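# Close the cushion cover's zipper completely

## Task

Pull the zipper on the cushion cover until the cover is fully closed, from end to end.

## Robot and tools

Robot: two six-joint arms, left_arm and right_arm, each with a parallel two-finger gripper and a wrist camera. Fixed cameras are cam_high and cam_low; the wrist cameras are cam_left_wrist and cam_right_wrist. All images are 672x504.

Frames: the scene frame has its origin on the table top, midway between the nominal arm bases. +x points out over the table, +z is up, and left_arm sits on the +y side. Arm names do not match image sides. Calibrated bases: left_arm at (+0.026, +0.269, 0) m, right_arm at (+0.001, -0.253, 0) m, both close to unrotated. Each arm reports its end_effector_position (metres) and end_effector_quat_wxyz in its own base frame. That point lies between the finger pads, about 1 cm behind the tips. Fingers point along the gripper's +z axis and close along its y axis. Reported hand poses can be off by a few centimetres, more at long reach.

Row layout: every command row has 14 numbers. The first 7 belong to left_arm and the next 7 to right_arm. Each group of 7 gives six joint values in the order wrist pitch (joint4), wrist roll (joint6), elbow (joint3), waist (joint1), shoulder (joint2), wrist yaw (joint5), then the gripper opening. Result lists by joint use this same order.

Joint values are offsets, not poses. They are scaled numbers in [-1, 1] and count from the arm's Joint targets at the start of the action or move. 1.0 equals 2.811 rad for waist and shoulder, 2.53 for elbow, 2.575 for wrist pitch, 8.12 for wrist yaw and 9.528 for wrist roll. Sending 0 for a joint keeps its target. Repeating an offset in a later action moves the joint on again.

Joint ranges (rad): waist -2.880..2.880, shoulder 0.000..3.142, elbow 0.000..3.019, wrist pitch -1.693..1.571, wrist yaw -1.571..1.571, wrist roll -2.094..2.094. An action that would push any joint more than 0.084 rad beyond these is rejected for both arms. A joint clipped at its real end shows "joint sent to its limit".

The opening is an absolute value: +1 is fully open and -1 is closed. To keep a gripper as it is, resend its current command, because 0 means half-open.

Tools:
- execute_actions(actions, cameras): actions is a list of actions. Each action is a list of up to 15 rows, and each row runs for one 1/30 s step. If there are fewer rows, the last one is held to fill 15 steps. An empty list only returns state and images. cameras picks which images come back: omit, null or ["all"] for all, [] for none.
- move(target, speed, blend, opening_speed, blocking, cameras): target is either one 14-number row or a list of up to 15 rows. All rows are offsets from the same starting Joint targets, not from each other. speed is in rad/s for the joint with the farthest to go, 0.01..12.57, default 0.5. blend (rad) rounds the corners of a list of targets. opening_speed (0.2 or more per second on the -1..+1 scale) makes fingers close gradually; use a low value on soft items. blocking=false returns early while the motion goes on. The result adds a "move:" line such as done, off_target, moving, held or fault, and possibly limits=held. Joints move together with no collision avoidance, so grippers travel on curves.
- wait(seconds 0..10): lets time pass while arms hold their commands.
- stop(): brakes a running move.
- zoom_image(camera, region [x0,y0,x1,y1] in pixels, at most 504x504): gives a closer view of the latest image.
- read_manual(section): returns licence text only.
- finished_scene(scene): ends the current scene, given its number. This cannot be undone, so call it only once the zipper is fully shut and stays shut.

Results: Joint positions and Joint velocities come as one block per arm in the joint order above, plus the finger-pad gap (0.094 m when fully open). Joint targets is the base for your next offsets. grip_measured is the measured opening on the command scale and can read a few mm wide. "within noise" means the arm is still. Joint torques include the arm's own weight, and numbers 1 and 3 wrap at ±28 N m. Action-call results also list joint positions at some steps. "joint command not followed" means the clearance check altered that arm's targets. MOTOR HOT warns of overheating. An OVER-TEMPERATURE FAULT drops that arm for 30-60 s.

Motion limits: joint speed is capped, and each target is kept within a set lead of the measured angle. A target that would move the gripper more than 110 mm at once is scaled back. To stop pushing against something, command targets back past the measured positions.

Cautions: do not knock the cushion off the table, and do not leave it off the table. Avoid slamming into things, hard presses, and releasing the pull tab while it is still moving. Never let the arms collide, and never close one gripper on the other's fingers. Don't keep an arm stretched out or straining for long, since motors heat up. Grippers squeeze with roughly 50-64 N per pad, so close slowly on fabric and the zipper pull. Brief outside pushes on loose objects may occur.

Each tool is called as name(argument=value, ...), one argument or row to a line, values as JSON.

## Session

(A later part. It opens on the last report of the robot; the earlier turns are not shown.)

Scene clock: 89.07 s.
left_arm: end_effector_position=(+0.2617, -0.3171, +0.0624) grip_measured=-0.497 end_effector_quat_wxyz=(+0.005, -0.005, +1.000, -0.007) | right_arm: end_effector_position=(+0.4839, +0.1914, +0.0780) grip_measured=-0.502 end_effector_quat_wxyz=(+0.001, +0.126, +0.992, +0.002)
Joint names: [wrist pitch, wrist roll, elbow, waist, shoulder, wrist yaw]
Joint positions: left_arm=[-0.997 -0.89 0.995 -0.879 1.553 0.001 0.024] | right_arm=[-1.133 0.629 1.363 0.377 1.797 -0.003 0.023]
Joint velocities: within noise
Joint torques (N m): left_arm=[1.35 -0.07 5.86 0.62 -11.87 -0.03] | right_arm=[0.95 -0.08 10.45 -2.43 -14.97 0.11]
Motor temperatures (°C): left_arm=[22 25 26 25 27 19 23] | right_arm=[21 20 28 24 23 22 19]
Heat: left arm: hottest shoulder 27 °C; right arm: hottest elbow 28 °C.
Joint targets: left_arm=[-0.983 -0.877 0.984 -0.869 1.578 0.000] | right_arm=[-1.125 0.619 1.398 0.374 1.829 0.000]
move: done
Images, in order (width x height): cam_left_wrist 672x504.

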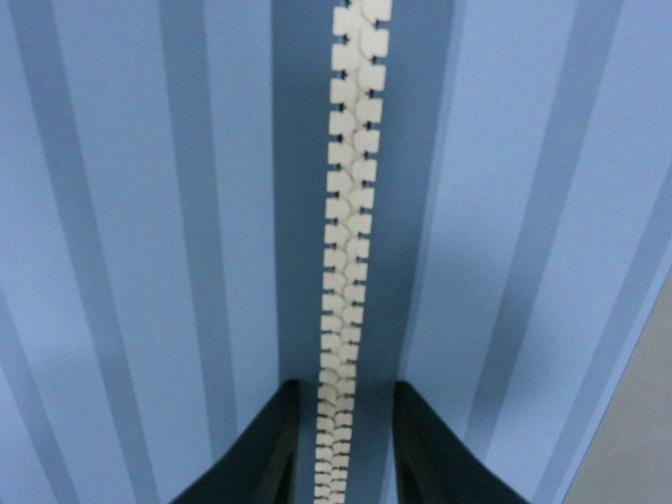

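move(
  target=[0.0062,0,0,0,0.0064,0,-0.5,0,0,0,0,0,0,-0.5],
  speed=0.1,
  cameras=["cam_left_wrist"],
)

Scene clock: 90.13 s.
left_arm: end_effector_position=(+0.2629, -0.3185, +0.0616) grip_measured=-0.497 end_effector_quat_wxyz=(+0.007, -0.005, +1.000, -0.009) | right_arm: end_effector_position=(+0.4839, +0.1914, +0.0780) grip_measured=-0.502 end_effector_quat_wxyz=(+0.001, +0.126, +0.992, +0.002)
Joint names: [wrist pitch, wrist roll, elbow, waist, shoulder, wrist yaw]
Joint positions: left_arm=[-0.989 -0.89 0.995 -0.879 1.555 0.001 0.024] | right_arm=[-1.133 0.629 1.363 0.377 1.797 -0.003 0.023]
Joint velocities: within noise
Joint torques (N m): left_arm=[1.78 -0.04 5.86 0.67 -10.81 -0.01] | right_arm=[0.87 -0.09 10.5 -2.37 -14.97 0.1]
Motor temperatures (°C): left_arm=[22 25 26 25 27 19 23] | right_arm=[21 20 28 24 23 22 19]
Heat: left arm: hottest shoulder 27 °C; right arm: hottest elbow 28 °C.
Joint targets: left_arm=[-0.967 -0.878 0.984 -0.869 1.596 0.000] | right_arm=[-1.125 0.619 1.398 0.374 1.829 0.000]
move: off_target (left_arm); left_arm: the shoulder is farthest, 0.041 rad from its target
Images, in order (width x height): cam_left_wrist 672x504.

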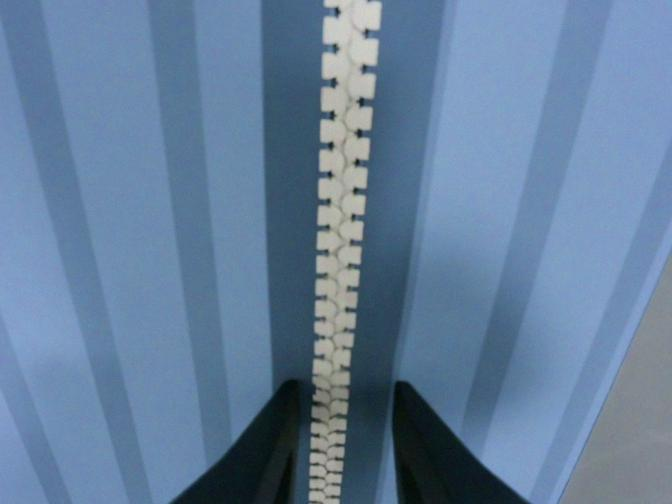

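Contact. Close the left gripper on the chain.

move(
  target=[0,0,0,0,0,0,-1,0,0,0,0,0,0,-0.5],
  speed=0.1,
  opening_speed=0.3,
  cameras=["cam_left_wrist","cam_right_wrist"],
)

Scene clock: 95.73 s.
left_arm: end_effector_position=(+0.2639, -0.3186, +0.0617) grip_measured=-0.890 end_effector_quat_wxyz=(+0.008, -0.005, +1.000, -0.010) | right_arm: end_effector_position=(+0.4839, +0.1913, +0.0780) grip_measured=-0.502 end_effector_quat_wxyz=(+0.001, +0.126, +0.992, +0.002)
Joint names: [wrist pitch, wrist roll, elbow, waist, shoulder, wrist yaw]
Joint positions: left_arm=[-0.986 -0.889 0.995 -0.878 1.555 0 0.005] | right_arm=[-1.133 0.629 1.363 0.377 1.797 -0.002 0.023]
Joint velocities: within noise
Joint torques (N m): left_arm=[1.7 -0.05 5.87 0.56 -10.75 0.01] | right_arm=[0.92 -0.09 10.5 -2.43 -15.27 0.11]
Motor temperatures (°C): left_arm=[22 25 26 25 27 19 23] | right_arm=[21 20 28 24 23 22 19]
Heat: left arm: hottest shoulder 27 °C; right arm: hottest elbow 28 °C.
Joint targets: left_arm=[-0.967 -0.877 0.984 -0.869 1.595 0.000] | right_arm=[-1.125 0.619 1.398 0.374 1.829 0.000]
move: off_target (left_arm); left_arm: the shoulder is farthest, 0.041 rad from its target
Images, in order (width x height): cam_left_wrist 672x504, cam_right_wrist 672x504.

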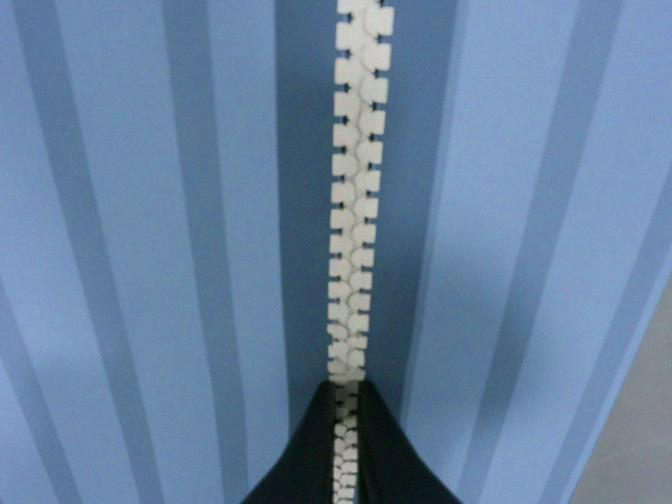

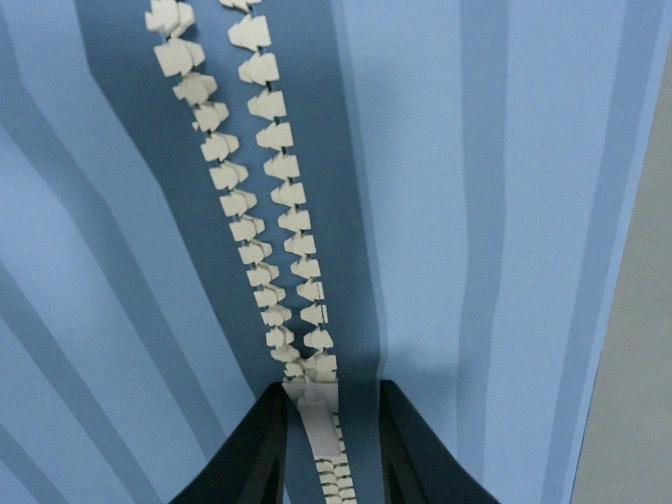

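move(
  target=[0,0,0,0,0,0,-1,0.0023,-0.0206,0,0.0078,0.0028,0,-0.4],
  speed=0.15,
  cameras=["cam_right_wrist"],
)

Scene clock: 98.30 s.
left_arm: end_effector_position=(+0.2639, -0.3186, +0.0617) grip_measured=-0.894 end_effector_quat_wxyz=(+0.008, -0.005, +1.000, -0.010) | right_arm: end_effector_position=(+0.4848, +0.1920, +0.0777) grip_measured=-0.402 end_effector_quat_wxyz=(+0.003, +0.029, +1.000, +0.002)
Joint names: [wrist pitch, wrist roll, elbow, waist, shoulder, wrist yaw]
Joint positions: left_arm=[-0.986 -0.889 0.995 -0.878 1.555 0 0.005] | right_arm=[-1.131 0.436 1.365 0.378 1.798 -0.001 0.028]
Joint velocities: within noise
Joint torques (N m): left_arm=[1.68 -0.06 5.86 0.38 -10.75 0.01] | right_arm=[1.09 -0.11 10.28 -0.79 -14.56 0.02]
Motor temperatures (°C): left_arm=[22 25 26 25 27 19 23] | right_arm=[21 20 29 24 23 22 19]
Heat: left arm: hottest shoulder 27 °C; right arm: hottest elbow 29 °C.
Joint targets: left_arm=[-0.967 -0.878 0.984 -0.869 1.595 0.000] | right_arm=[-1.120 0.423 1.398 0.396 1.837 0.000]
move: off_target (left_arm, right_arm); left_arm: the shoulder is farthest, 0.040 rad from its target; right_arm: the shoulder is farthest, 0.038 rad from its target
Images, in order (width x height): cam_right_wrist 672x504.

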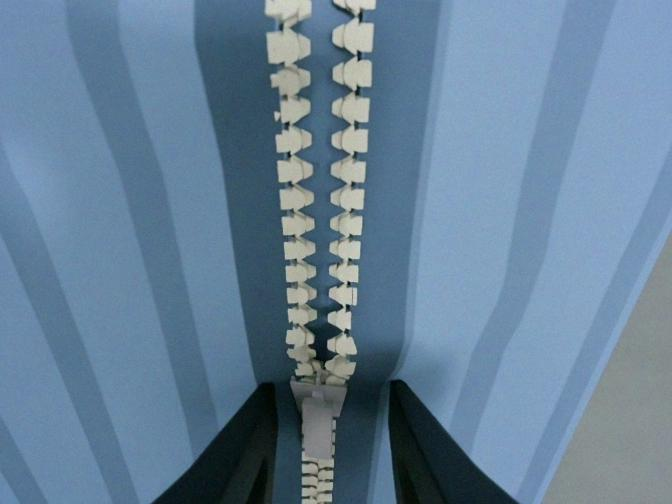

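move(
  target=[
    [0,0,0,0,0,0,-1,0,0,0,0.0038,0.001,0,-0.4],
    [0,0,0,0,0,0,-1,0,0,0,0.0038,0.001,0,-1],
  ],
  speed=0.1,
  opening_speed=0.4,
  cameras=["cam_right_wrist"],
)

zoom_image(
  camera="cam_right_wrist",
  region=[220, 250, 450, 500],
)

Scene clock: 101.37 s.
left_arm: end_effector_position=(+0.2640, -0.3186, +0.0617) grip_measured=-0.894 end_effector_quat_wxyz=(+0.008, -0.005, +1.000, -0.010) | right_arm: end_effector_position=(+0.4834, +0.1984, +0.0775) grip_measured=-0.827 end_effector_quat_wxyz=(+0.004, +0.022, +1.000, +0.000)
Joint names: [wrist pitch, wrist roll, elbow, waist, shoulder, wrist yaw]
Joint positions: left_arm=[-0.985 -0.889 0.995 -0.878 1.555 0 0.005] | right_arm=[-1.13 0.435 1.367 0.391 1.8 0.004 0.008]
Joint velocities: within noise
Joint torques (N m): left_arm=[1.68 -0.07 5.91 0.5 -10.7 0.01] | right_arm=[1.06 -0.12 10.14 -0.85 -14.56 -0.13]
Motor temperatures (°C): left_arm=[22 25 26 25 27 19 23] | right_arm=[21 20 29 24 23 22 19]
Heat: left arm: hottest shoulder 27 °C; right arm: hottest elbow 29 °C.
Joint targets: left_arm=[-0.967 -0.878 0.984 -0.869 1.595 0.000] | right_arm=[-1.119 0.423 1.398 0.406 1.840 0.000]
move: off_target (left_arm, right_arm); target 2's new numbers were sent with right_arm's shoulder 0.040 rad from that target; left_arm: the shoulder is farthest, 0.040 rad from its target; right_arm: the shoulder is farthest, 0.039 rad from its target
Images, in order (width x height): cam_right_wrist 672x504.

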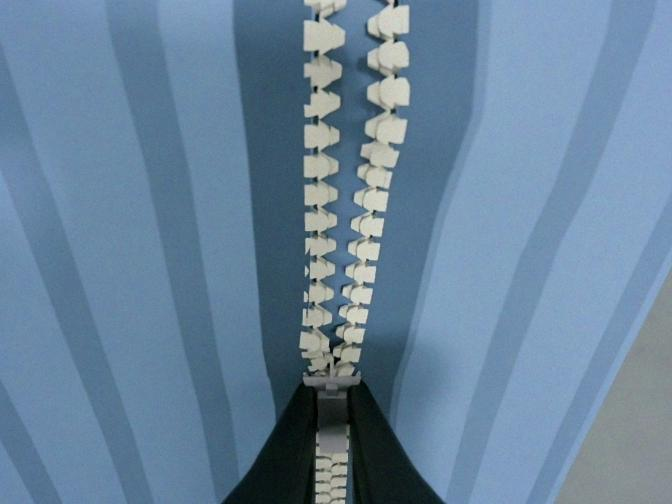

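Scaled by 2.016.

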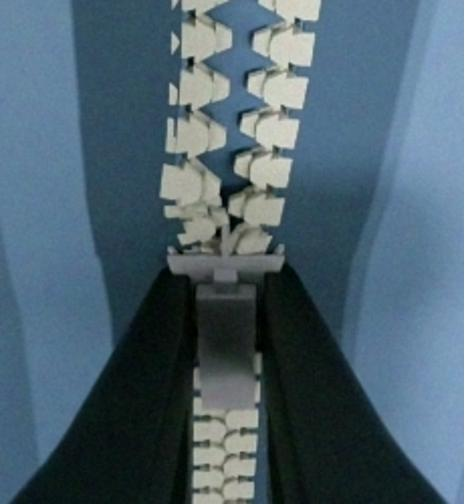

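move(
  target=[0,0,0,0,0,0,-1,-0.0229,-0.0016,0.0573,-0.0235,0.0324,0,-1],
  speed=0.1,
)

zoom_image(
  camera="cam_high",
  region=[180, 200, 350, 370],
)

zoom_image(
  camera="cam_right_wrist",
  region=[220, 250, 450, 500],
)

Scene clock: 104.43 s.
left_arm: end_effector_position=(+0.2724, -0.3185, +0.0619) grip_measured=-0.900 end_effector_quat_wxyz=(+0.019, -0.011, +1.000, -0.015) | right_arm: end_effector_position=(+0.5127, +0.2011, +0.0795) grip_measured=-0.852 end_effector_quat_wxyz=(-0.010, +0.024, +1.000, +0.001)
Joint names: [wrist pitch, wrist roll, elbow, waist, shoulder, wrist yaw]
Joint positions: left_arm=[-0.964 -0.889 0.995 -0.867 1.555 -0.011 0.005] | right_arm=[-1.199 0.419 1.49 0.372 1.88 -0.01 0.007]
Joint velocities: within noise
Joint torques (N m): left_arm=[0.75 -0.07 5.91 -0.5 -10.7 0.51] | right_arm=[1.47 -0.09 11.89 -4.95 -14.97 0.34]
Motor temperatures (°C): left_arm=[22 25 26 25 27 19 23] | right_arm=[21 20 29 24 24 22 19]
Heat: left arm: hottest shoulder 27 °C; right arm: hottest elbow 29 °C.
Joint targets: left_arm=[-0.967 -0.878 0.984 -0.869 1.595 0.000] | right_arm=[-1.178 0.407 1.543 0.340 1.931 0.000]
move: off_target (left_arm, right_arm); left_arm: the shoulder is farthest, 0.040 rad from its target; right_arm: the elbow is farthest, 0.053 rad from its target

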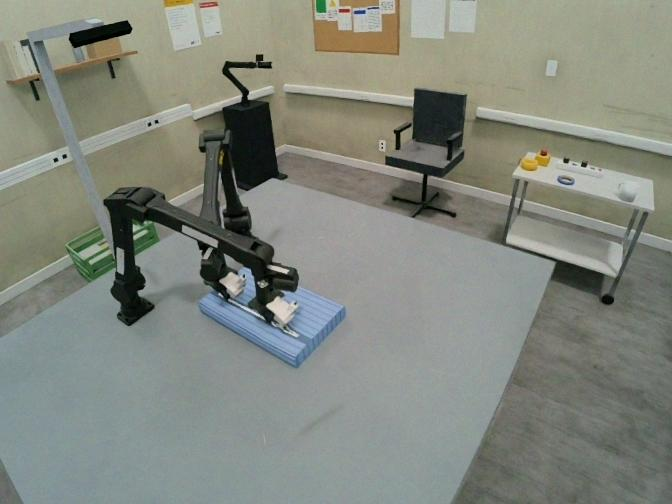

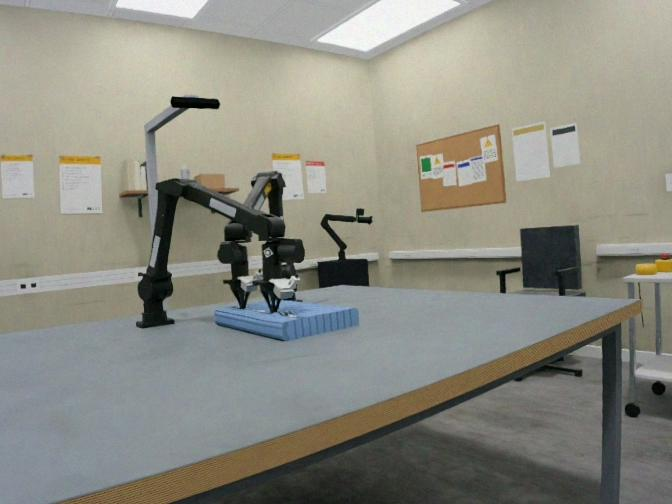

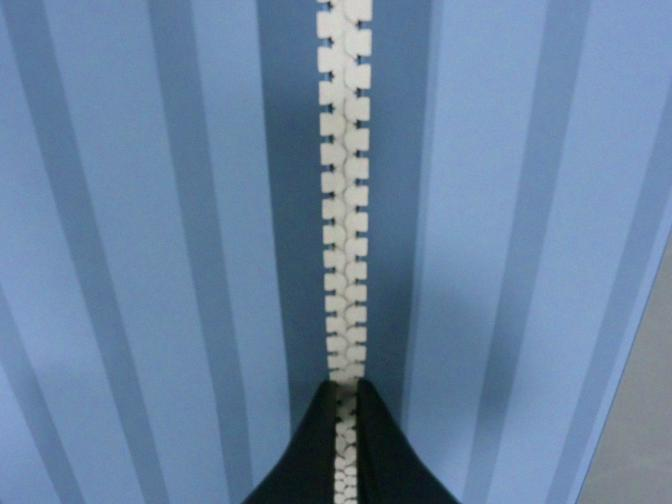

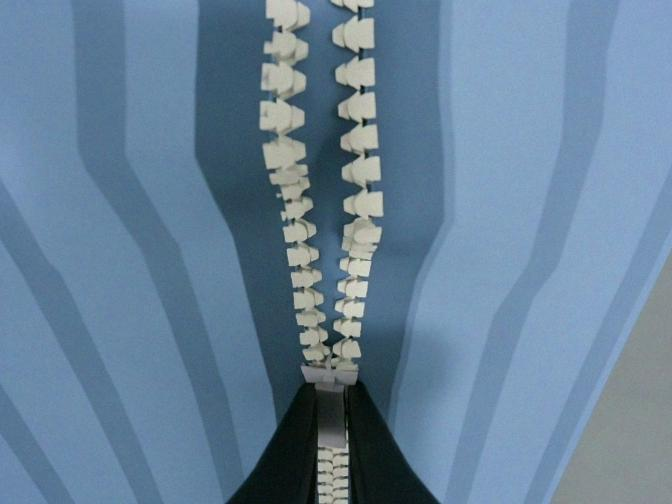

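Scaled by 2.965.

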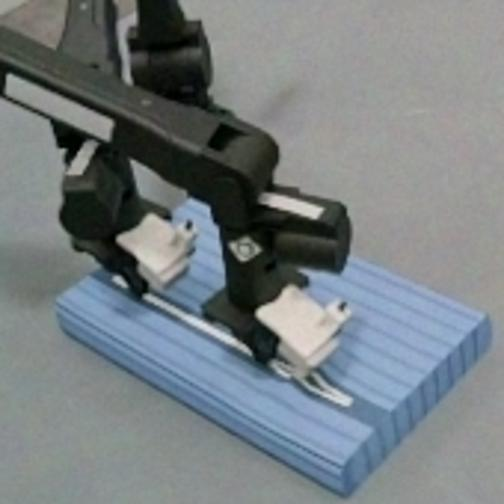

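Scaled by 2.016.

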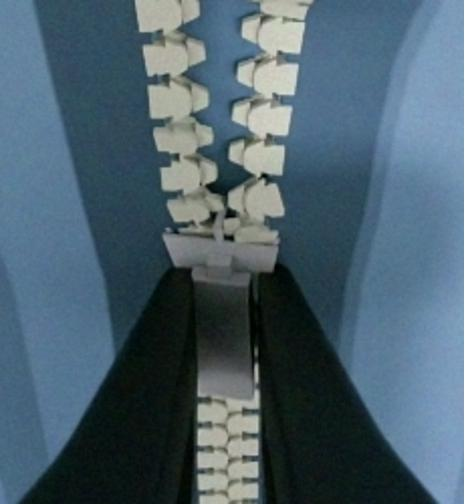

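move(
  target=[-0.0155,0,0,-0.010,0,0,-1,-0.0027,-0.005,0.0383,-0.0053,0.0281,0,-1],
  speed=0.08,
)

zoom_image(
  camera="cam_high",
  region=[180, 200, 350, 370],
)

zoom_image(
  camera="cam_right_wrist",
  region=[220, 250, 450, 500],
)

Scene clock: 107.67 s.
left_arm: end_effector_position=(+0.2735, -0.3167, +0.0619) grip_measured=-0.902 end_effector_quat_wxyz=(+0.023, -0.011, +1.000, -0.010) | right_arm: end_effector_position=(+0.5423, +0.2020, +0.0798) grip_measured=-0.852 end_effector_quat_wxyz=(-0.008, +0.009, +1.000, +0.003)
Joint names: [wrist pitch, wrist roll, elbow, waist, shoulder, wrist yaw]
Joint positions: left_arm=[-0.966 -0.889 0.995 -0.867 1.555 -0.023 0.005] | right_arm=[-1.228 0.373 1.59 0.354 1.945 -0.011 0.007]
Joint velocities: within noise
Joint torques (N m): left_arm=[-0.94 -0.06 5.87 -2.96 -10.99 1.02] | right_arm=[2.5 -0.13 11.81 -4.07 -14.92 0.39]
Motor temperatures (°C): left_arm=[22 25 26 25 27 19 23] | right_arm=[21 20 29 24 24 22 19]
Heat: left arm: hottest shoulder 27 °C; right arm: hottest elbow 29 °C.
Joint targets: left_arm=[-1.007 -0.878 0.984 -0.897 1.595 0.000] | right_arm=[-1.185 0.360 1.640 0.325 2.010 0.000]
move: off_target (left_arm, right_arm); left_arm: the wrist pitch is farthest, 0.041 rad from its target; right_arm: the shoulder is farthest, 0.065 rad from its target

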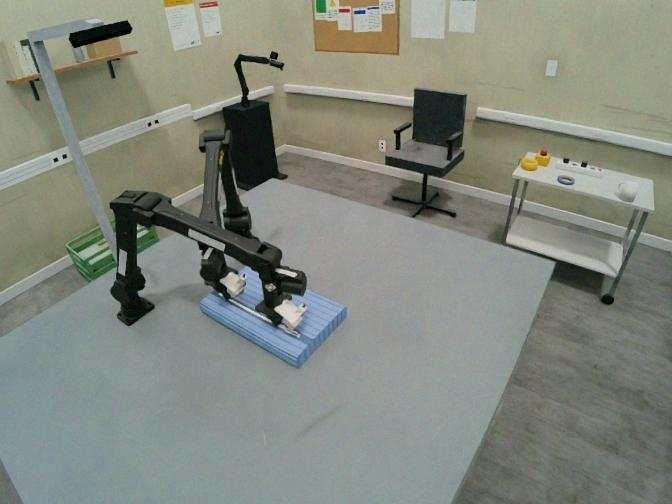

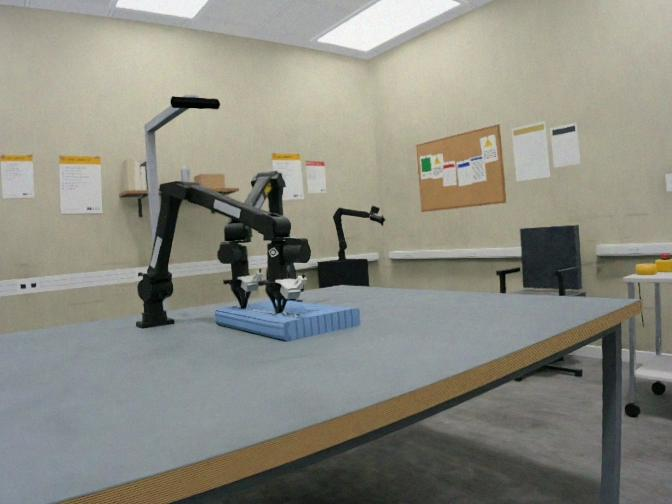

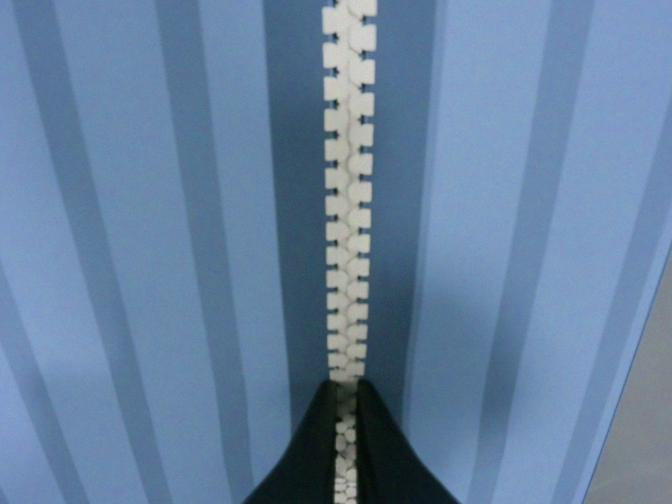

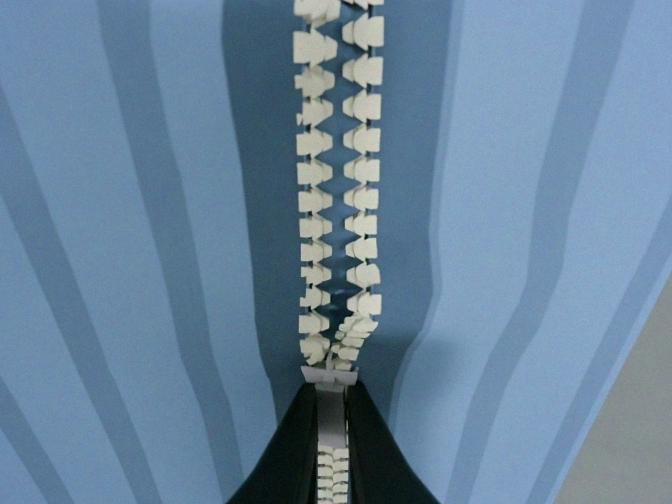

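Scaled by 2.965.

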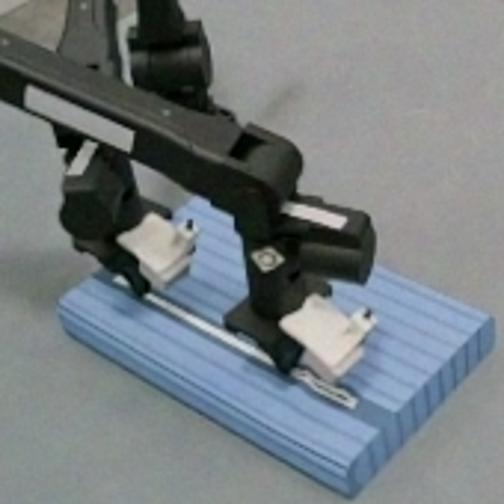

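Scaled by 2.016.

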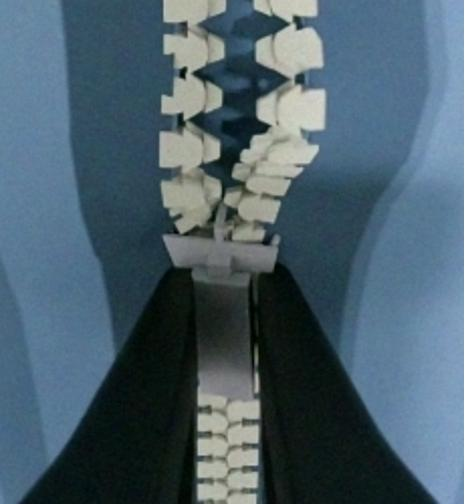

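move(
  target=[0,0,0,0,0,0,-1,-0.0136,-0.0008,0.0538,-0.0064,0.0320,0,-1],
  speed=0.08,
)

zoom_image(
  camera="cam_high",
  region=[180, 200, 350, 370],
)

zoom_image(
  camera="cam_right_wrist",
  region=[220, 250, 450, 500],
)

Scene clock: 110.90 s.
left_arm: end_effector_position=(+0.2733, -0.3166, +0.0619) grip_measured=-0.902 end_effector_quat_wxyz=(+0.023, -0.011, +1.000, -0.010) | right_arm: end_effector_position=(+0.5830, +0.2023, +0.0809) grip_measured=-0.853 end_effector_quat_wxyz=(+0.004, +0.016, +1.000, +0.006)
Joint names: [wrist pitch, wrist roll, elbow, waist, shoulder, wrist yaw]
Joint positions: left_arm=[-0.967 -0.889 0.995 -0.867 1.555 -0.023 0.005] | right_arm=[-1.256 0.364 1.724 0.332 2.027 -0.009 0.007]
Joint velocities: within noise
Joint torques (N m): left_arm=[-0.87 -0.05 5.89 -2.96 -10.64 1.01] | right_arm=[2.24 -0.1 12.15 -4.01 -15.33 0.33]
Motor temperatures (°C): left_arm=[22 25 26 25 27 19 23] | right_arm=[21 19 29 24 24 22 19]
Heat: left arm: hottest shoulder 27 °C; right arm: hottest elbow 29 °C.
Joint targets: left_arm=[-1.007 -0.878 0.984 -0.897 1.595 0.000] | right_arm=[-1.220 0.352 1.776 0.308 2.100 0.000]
move: off_target (left_arm, right_arm); left_arm: the shoulder is farthest, 0.040 rad from its target; right_arm: the shoulder is farthest, 0.073 rad from its target

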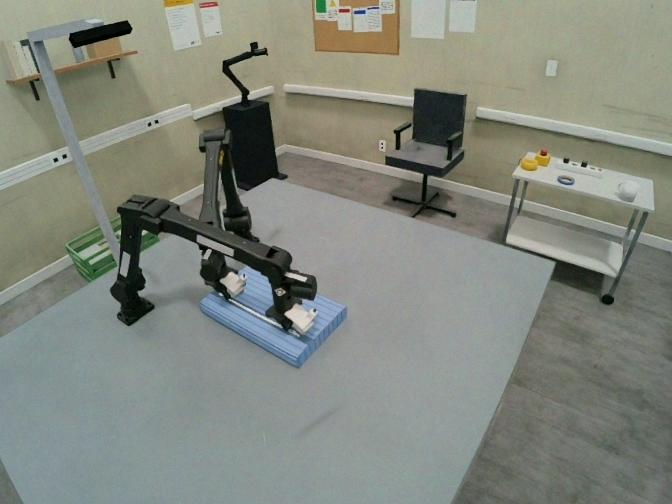

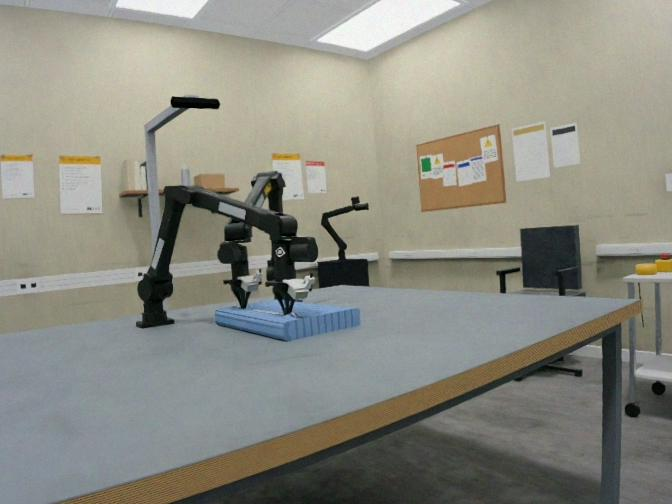

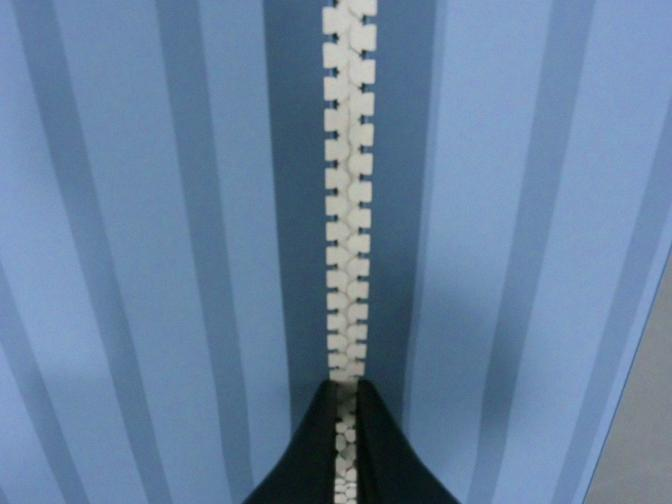

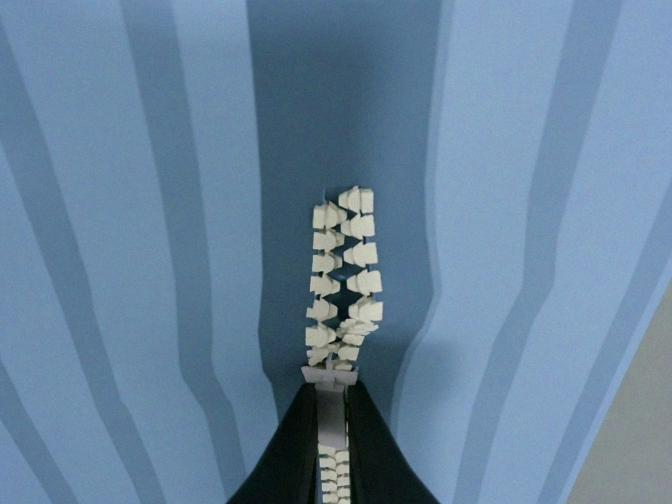

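Scaled by 2.965.

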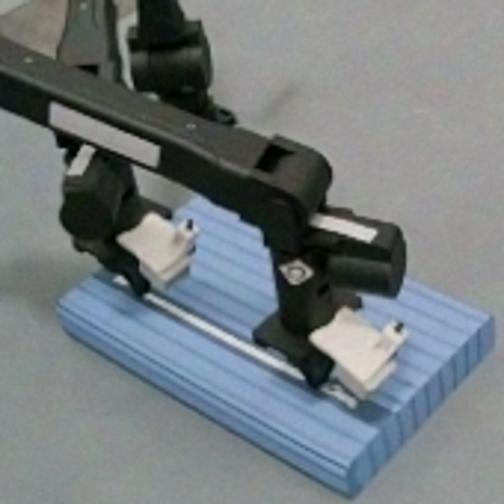

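Scaled by 2.016.

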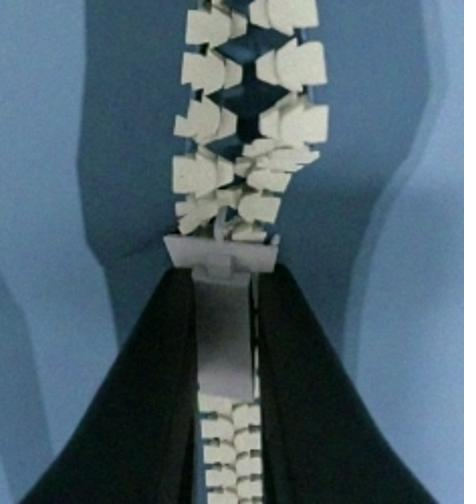

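move(
  target=[0,0,0,0,0,0,-1,-0.0233,-0.0004,0.0593,-0.0071,0.0359,0,-1],
  speed=0.08,
  cameras=["cam_high","cam_right_wrist"],
)

zoom_image(
  camera="cam_right_wrist",
  region=[220, 250, 450, 500],
)

Scene clock: 116.57 s.
left_arm: end_effector_position=(+0.2734, -0.3164, +0.0619) grip_measured=-0.902 end_effector_quat_wxyz=(+0.023, -0.011, +1.000, -0.009) | right_arm: end_effector_position=(+0.6150, +0.2020, +0.0815) grip_measured=-0.853 end_effector_quat_wxyz=(-0.001, +0.022, +1.000, +0.004)
Joint names: [wrist pitch, wrist roll, elbow, waist, shoulder, wrist yaw]
Joint positions: left_arm=[-0.968 -0.889 0.995 -0.867 1.555 -0.024 0.005] | right_arm=[-1.328 0.36 1.874 0.316 2.116 -0.008 0.007]
Joint velocities: within noise
Joint torques (N m): left_arm=[-0.85 -0.07 5.9 -2.61 -10.75 1.06] | right_arm=[2.71 -0.11 12.31 -4.37 -16.03 0.29]
Motor temperatures (°C): left_arm=[22 25 26 25 27 20 23] | right_arm=[21 19 29 24 24 22 19]
Heat: left arm: hottest shoulder 27 °C; right arm: hottest elbow 29 °C.
Joint targets: left_arm=[-1.007 -0.878 0.984 -0.897 1.595 0.000] | right_arm=[-1.281 0.348 1.926 0.287 2.201 0.000]
move: off_target (left_arm, right_arm); left_arm: the shoulder is farthest, 0.040 rad from its target; right_arm: the shoulder is farthest, 0.085 rad from its target
Images, in order (width x height): cam_high 672x504, cam_right_wrist 672x504.

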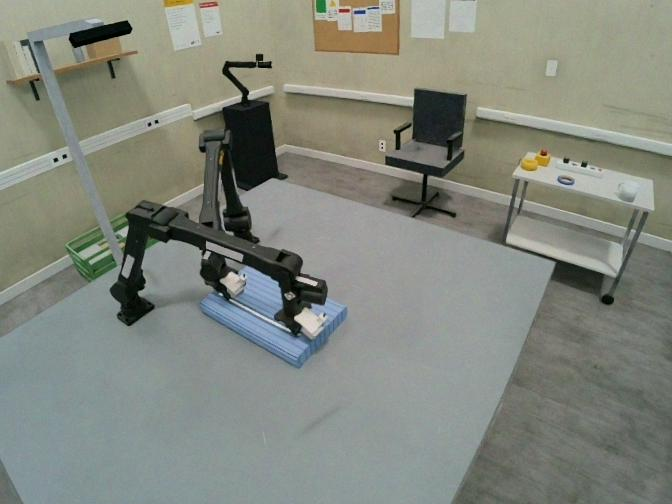

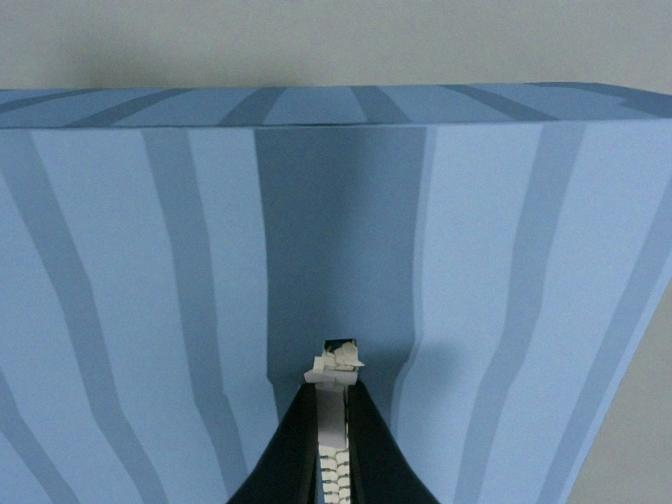

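Scaled by 2.016.

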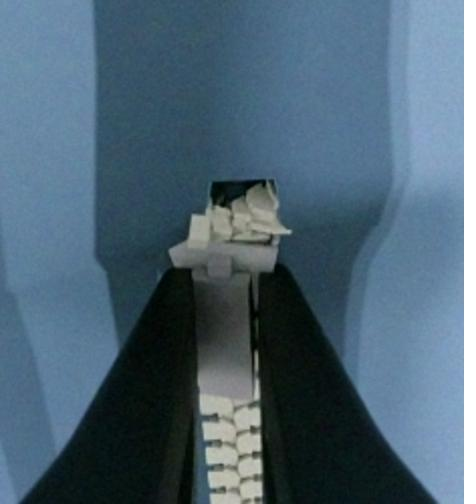

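move(
  target=[0,0,0,0,0,0,-1,-0.0074,-0.0005,0.0285,-0.0025,0.0196,0,-1],
  speed=0.08,
)

zoom_image(
  camera="cam_right_wrist",
  region=[220, 250, 450, 500],
)

Scene clock: 118.87 s.
left_arm: end_effector_position=(+0.2646, -0.3172, +0.0617) grip_measured=-0.988 end_effector_quat_wxyz=(+0.011, -0.005, +1.000, -0.006) | right_arm: end_effector_position=(+0.6387, +0.2045, +0.0821) grip_measured=-0.853 end_effector_quat_wxyz=(+0.008, +0.023, +1.000, +0.007)
Joint names: [wrist pitch, wrist roll, elbow, waist, shoulder, wrist yaw]
Joint positions: left_arm=[-0.988 -0.889 0.995 -0.879 1.555 -0.01 0.001] | right_arm=[-1.348 0.355 1.968 0.308 2.17 -0.009 0.007]
Joint velocities: within noise
Joint torques (N m): left_arm=[-0.05 -0.04 5.96 -1.85 -10.93 0.43] | right_arm=[2.88 -0.11 10.77 -4.31 -16.62 0.31]
Motor temperatures (°C): left_arm=[22 25 26 25 27 20 23] | right_arm=[21 19 29 24 24 22 19]
Heat: left arm: hottest shoulder 27 °C; right arm: hottest elbow 29 °C.
Joint targets: left_arm=[-1.007 -0.878 0.984 -0.897 1.595 0.000] | right_arm=[-1.299 0.344 1.998 0.280 2.256 0.000]
move: off_target (left_arm, right_arm); left_arm: the shoulder is farthest, 0.040 rad from its target; right_arm: the shoulder is farthest, 0.086 rad from its target

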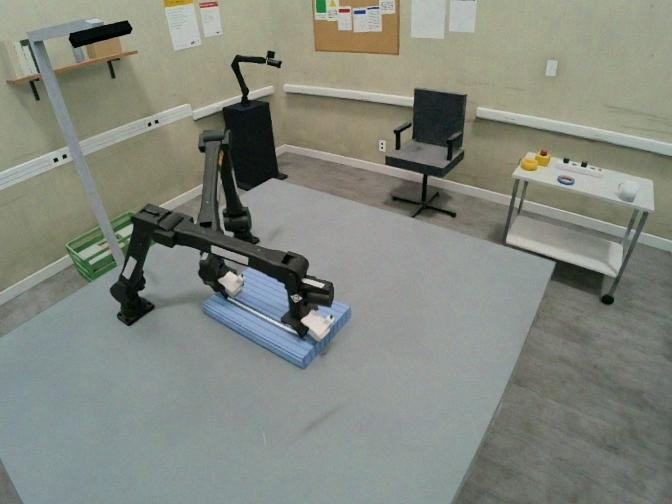

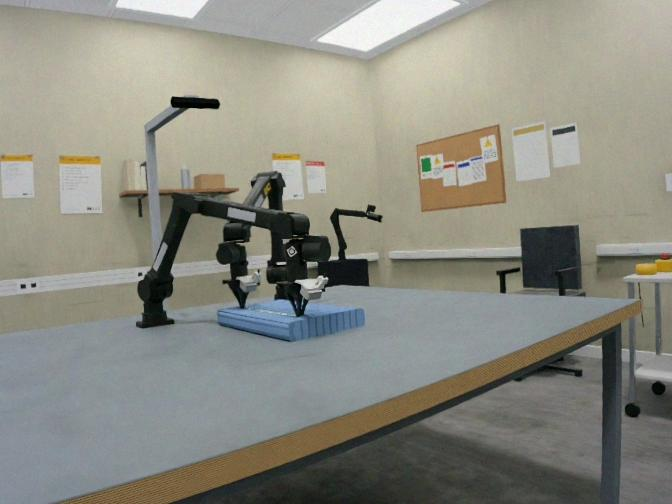

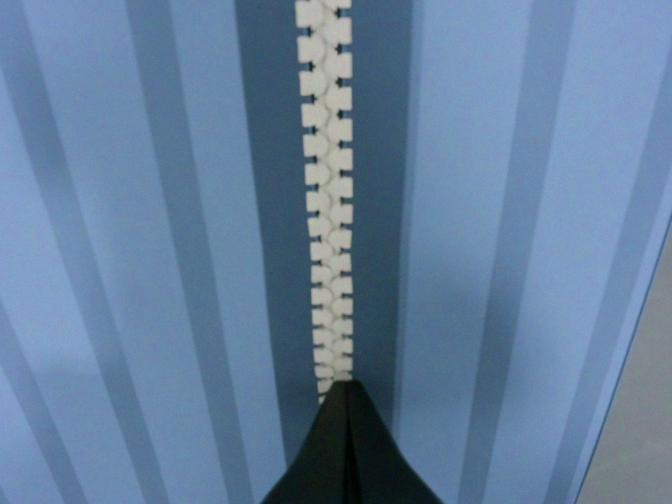

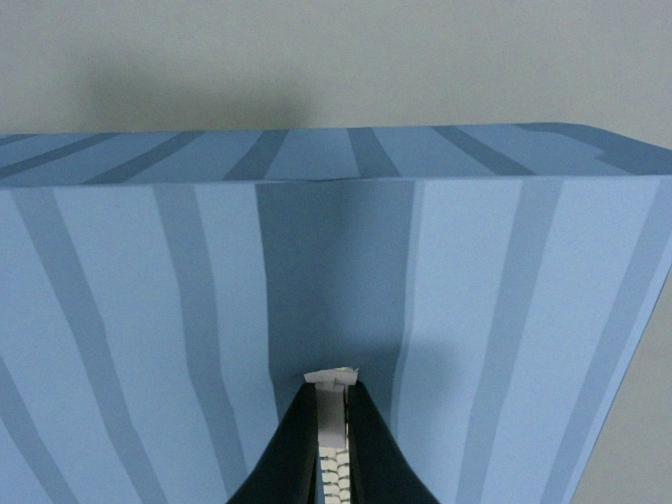

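Scaled by 2.016.

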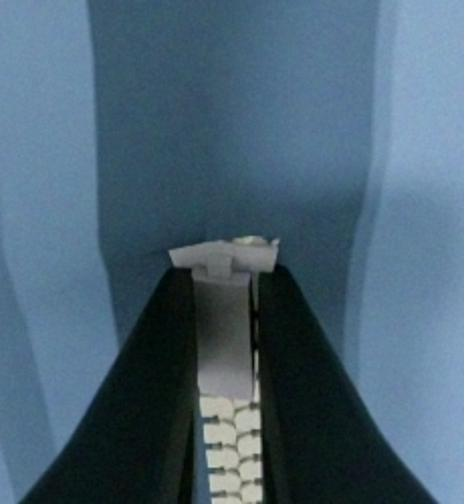

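move(
  target=[
    [0,0,0,0,0,0,-1,-0.0117,0,-0.008,0.0089,-0.0178,0,-1],
    [0,0,0,0,0,0,-0.5,-0.0117,0,-0.008,0.0089,-0.0178,0,-0.5],
  ],
  speed=0.1,
  opening_speed=0.4,
  cameras=["cam_right_wrist"],
)

zoom_image(
  camera="cam_right_wrist",
  region=[220, 250, 450, 500],
)

Scene clock: 121.80 s.
left_arm: end_effector_position=(+0.2609, -0.3183, +0.0615) grip_measured=-0.504 end_effector_quat_wxyz=(+0.006, -0.002, +1.000, -0.005) | right_arm: end_effector_position=(+0.6391, +0.2037, +0.0823) grip_measured=-0.503 end_effector_quat_wxyz=(+0.009, +0.023, +1.000, +0.005)
Joint names: [wrist pitch, wrist roll, elbow, waist, shoulder, wrist yaw]
Joint positions: left_arm=[-0.994 -0.889 0.995 -0.884 1.555 -0.003 0.023] | right_arm=[-1.348 0.354 1.968 0.308 2.17 -0.004 0.023]
Joint velocities: within noise
Joint torques (N m): left_arm=[0.24 -0.05 5.93 -1.26 -10.7 0.17] | right_arm=[1.48 -0.09 9.13 -1.96 -21.36 0.12]
Motor temperatures (°C): left_arm=[22 25 26 25 27 19 23] | right_arm=[21 19 30 24 24 22 19]
Heat: left arm: hottest shoulder 27 °C; right arm: hottest elbow 30 °C.
Joint targets: left_arm=[-1.007 -0.878 0.984 -0.897 1.596 0.000] | right_arm=[-1.330 0.344 1.978 0.305 2.206 0.000]
move: off_target (left_arm, right_arm); target 2's new numbers were sent with left_arm's shoulder 0.040 rad from that target; left_arm: the shoulder is farthest, 0.040 rad from its target; right_arm: the shoulder is farthest, 0.036 rad from its target
Images, in order (width x height): cam_right_wrist 672x504.

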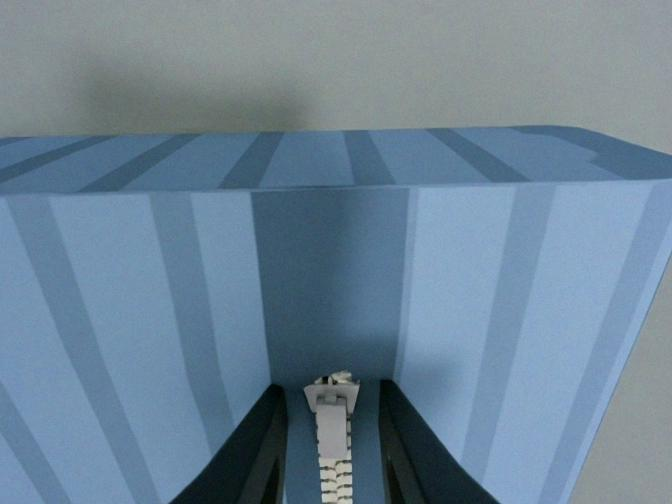

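Scaled by 2.016.

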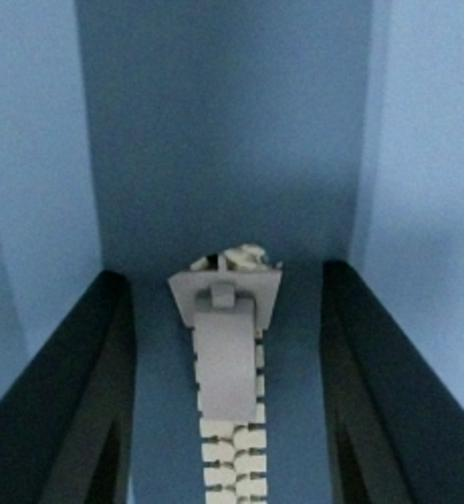

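move(
  target=[0,0,0,0,-0.02,0,-0.5,0,0,0,0,-0.03,0,0],
  speed=0.2,
)

zoom_image(
  camera="cam_right_wrist",
  region=[270, 330, 400, 430],
)

zoom_image(
  camera="cam_high",
  region=[270, 290, 350, 370],
)

Scene clock: 123.73 s.
left_arm: end_effector_position=(+0.2608, -0.3181, +0.0624) grip_measured=-0.503 end_effector_quat_wxyz=(+0.007, -0.002, +1.000, -0.006) | right_arm: end_effector_position=(+0.6422, +0.2037, +0.1028) grip_measured=-0.001 end_effector_quat_wxyz=(+0.028, +0.023, +0.999, +0.010)
Joint names: [wrist pitch, wrist roll, elbow, waist, shoulder, wrist yaw]
Joint positions: left_arm=[-0.996 -0.889 0.995 -0.884 1.553 -0.003 0.023] | right_arm=[-1.34 0.354 1.968 0.308 2.139 -0.001 0.047]
Joint velocities: within noise
Joint torques (N m): left_arm=[0.35 -0.07 5.87 -1.32 -15.21 0.14] | right_arm=[1.16 -0.11 9.35 -2.02 -25.47 0.04]
Motor temperatures (°C): left_arm=[22 25 26 25 27 19 23] | right_arm=[21 19 30 24 24 22 19]
Heat: left arm: hottest shoulder 27 °C; right arm: hottest elbow 30 °C.
Joint targets: left_arm=[-1.007 -0.878 0.984 -0.897 1.540 0.000] | right_arm=[-1.330 0.344 1.978 0.305 2.122 0.000]
move: done

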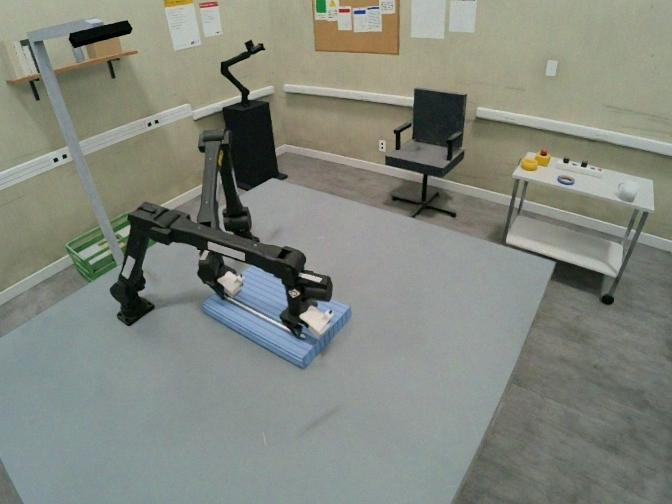

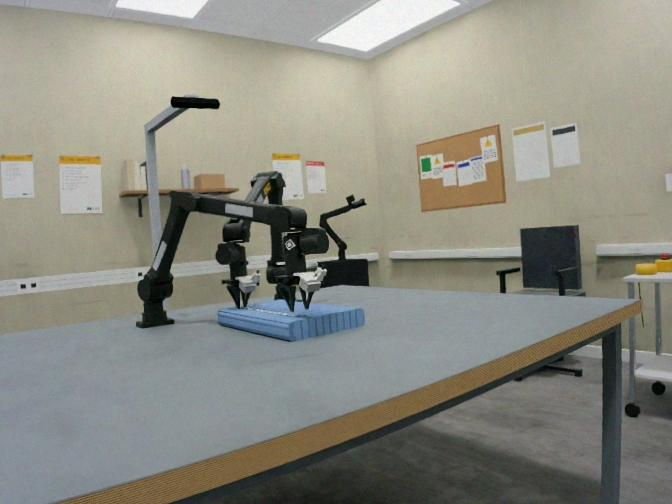

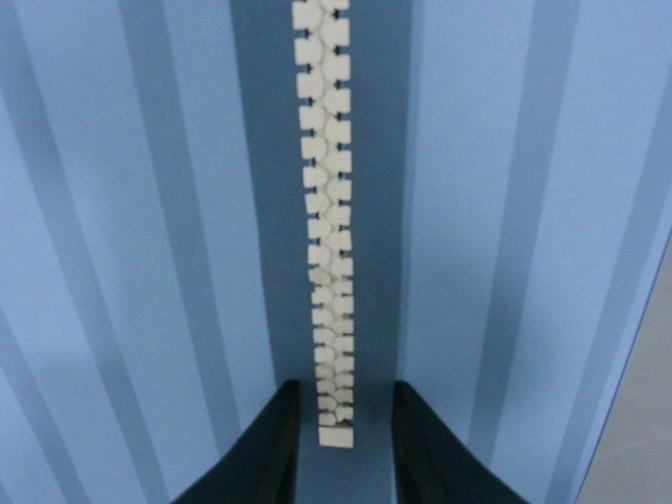

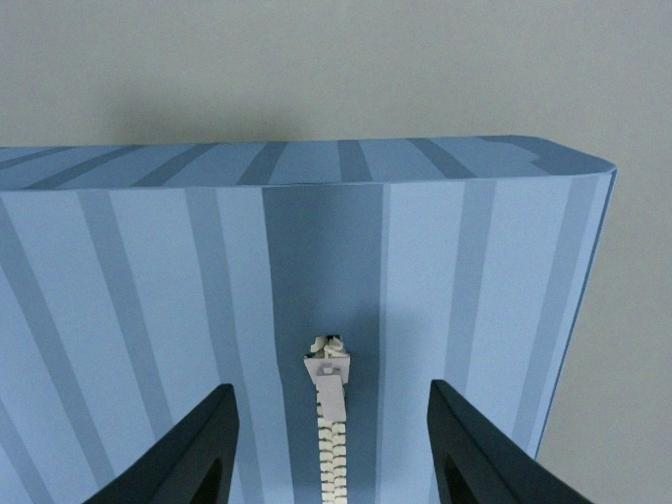

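Scaled by 3.877.

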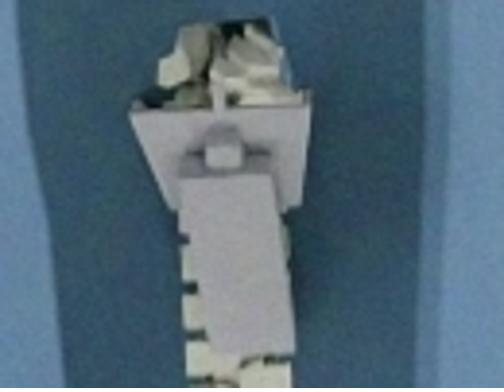

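Scaled by 6.300.

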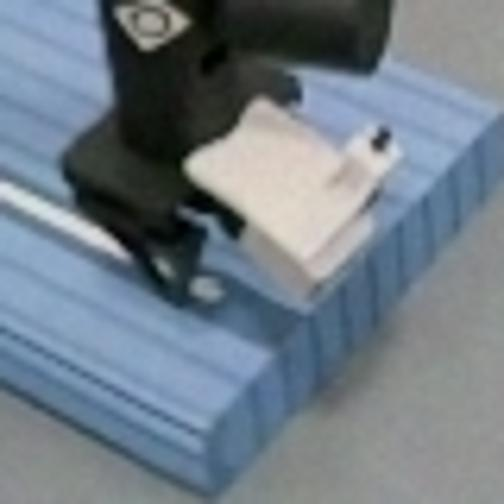

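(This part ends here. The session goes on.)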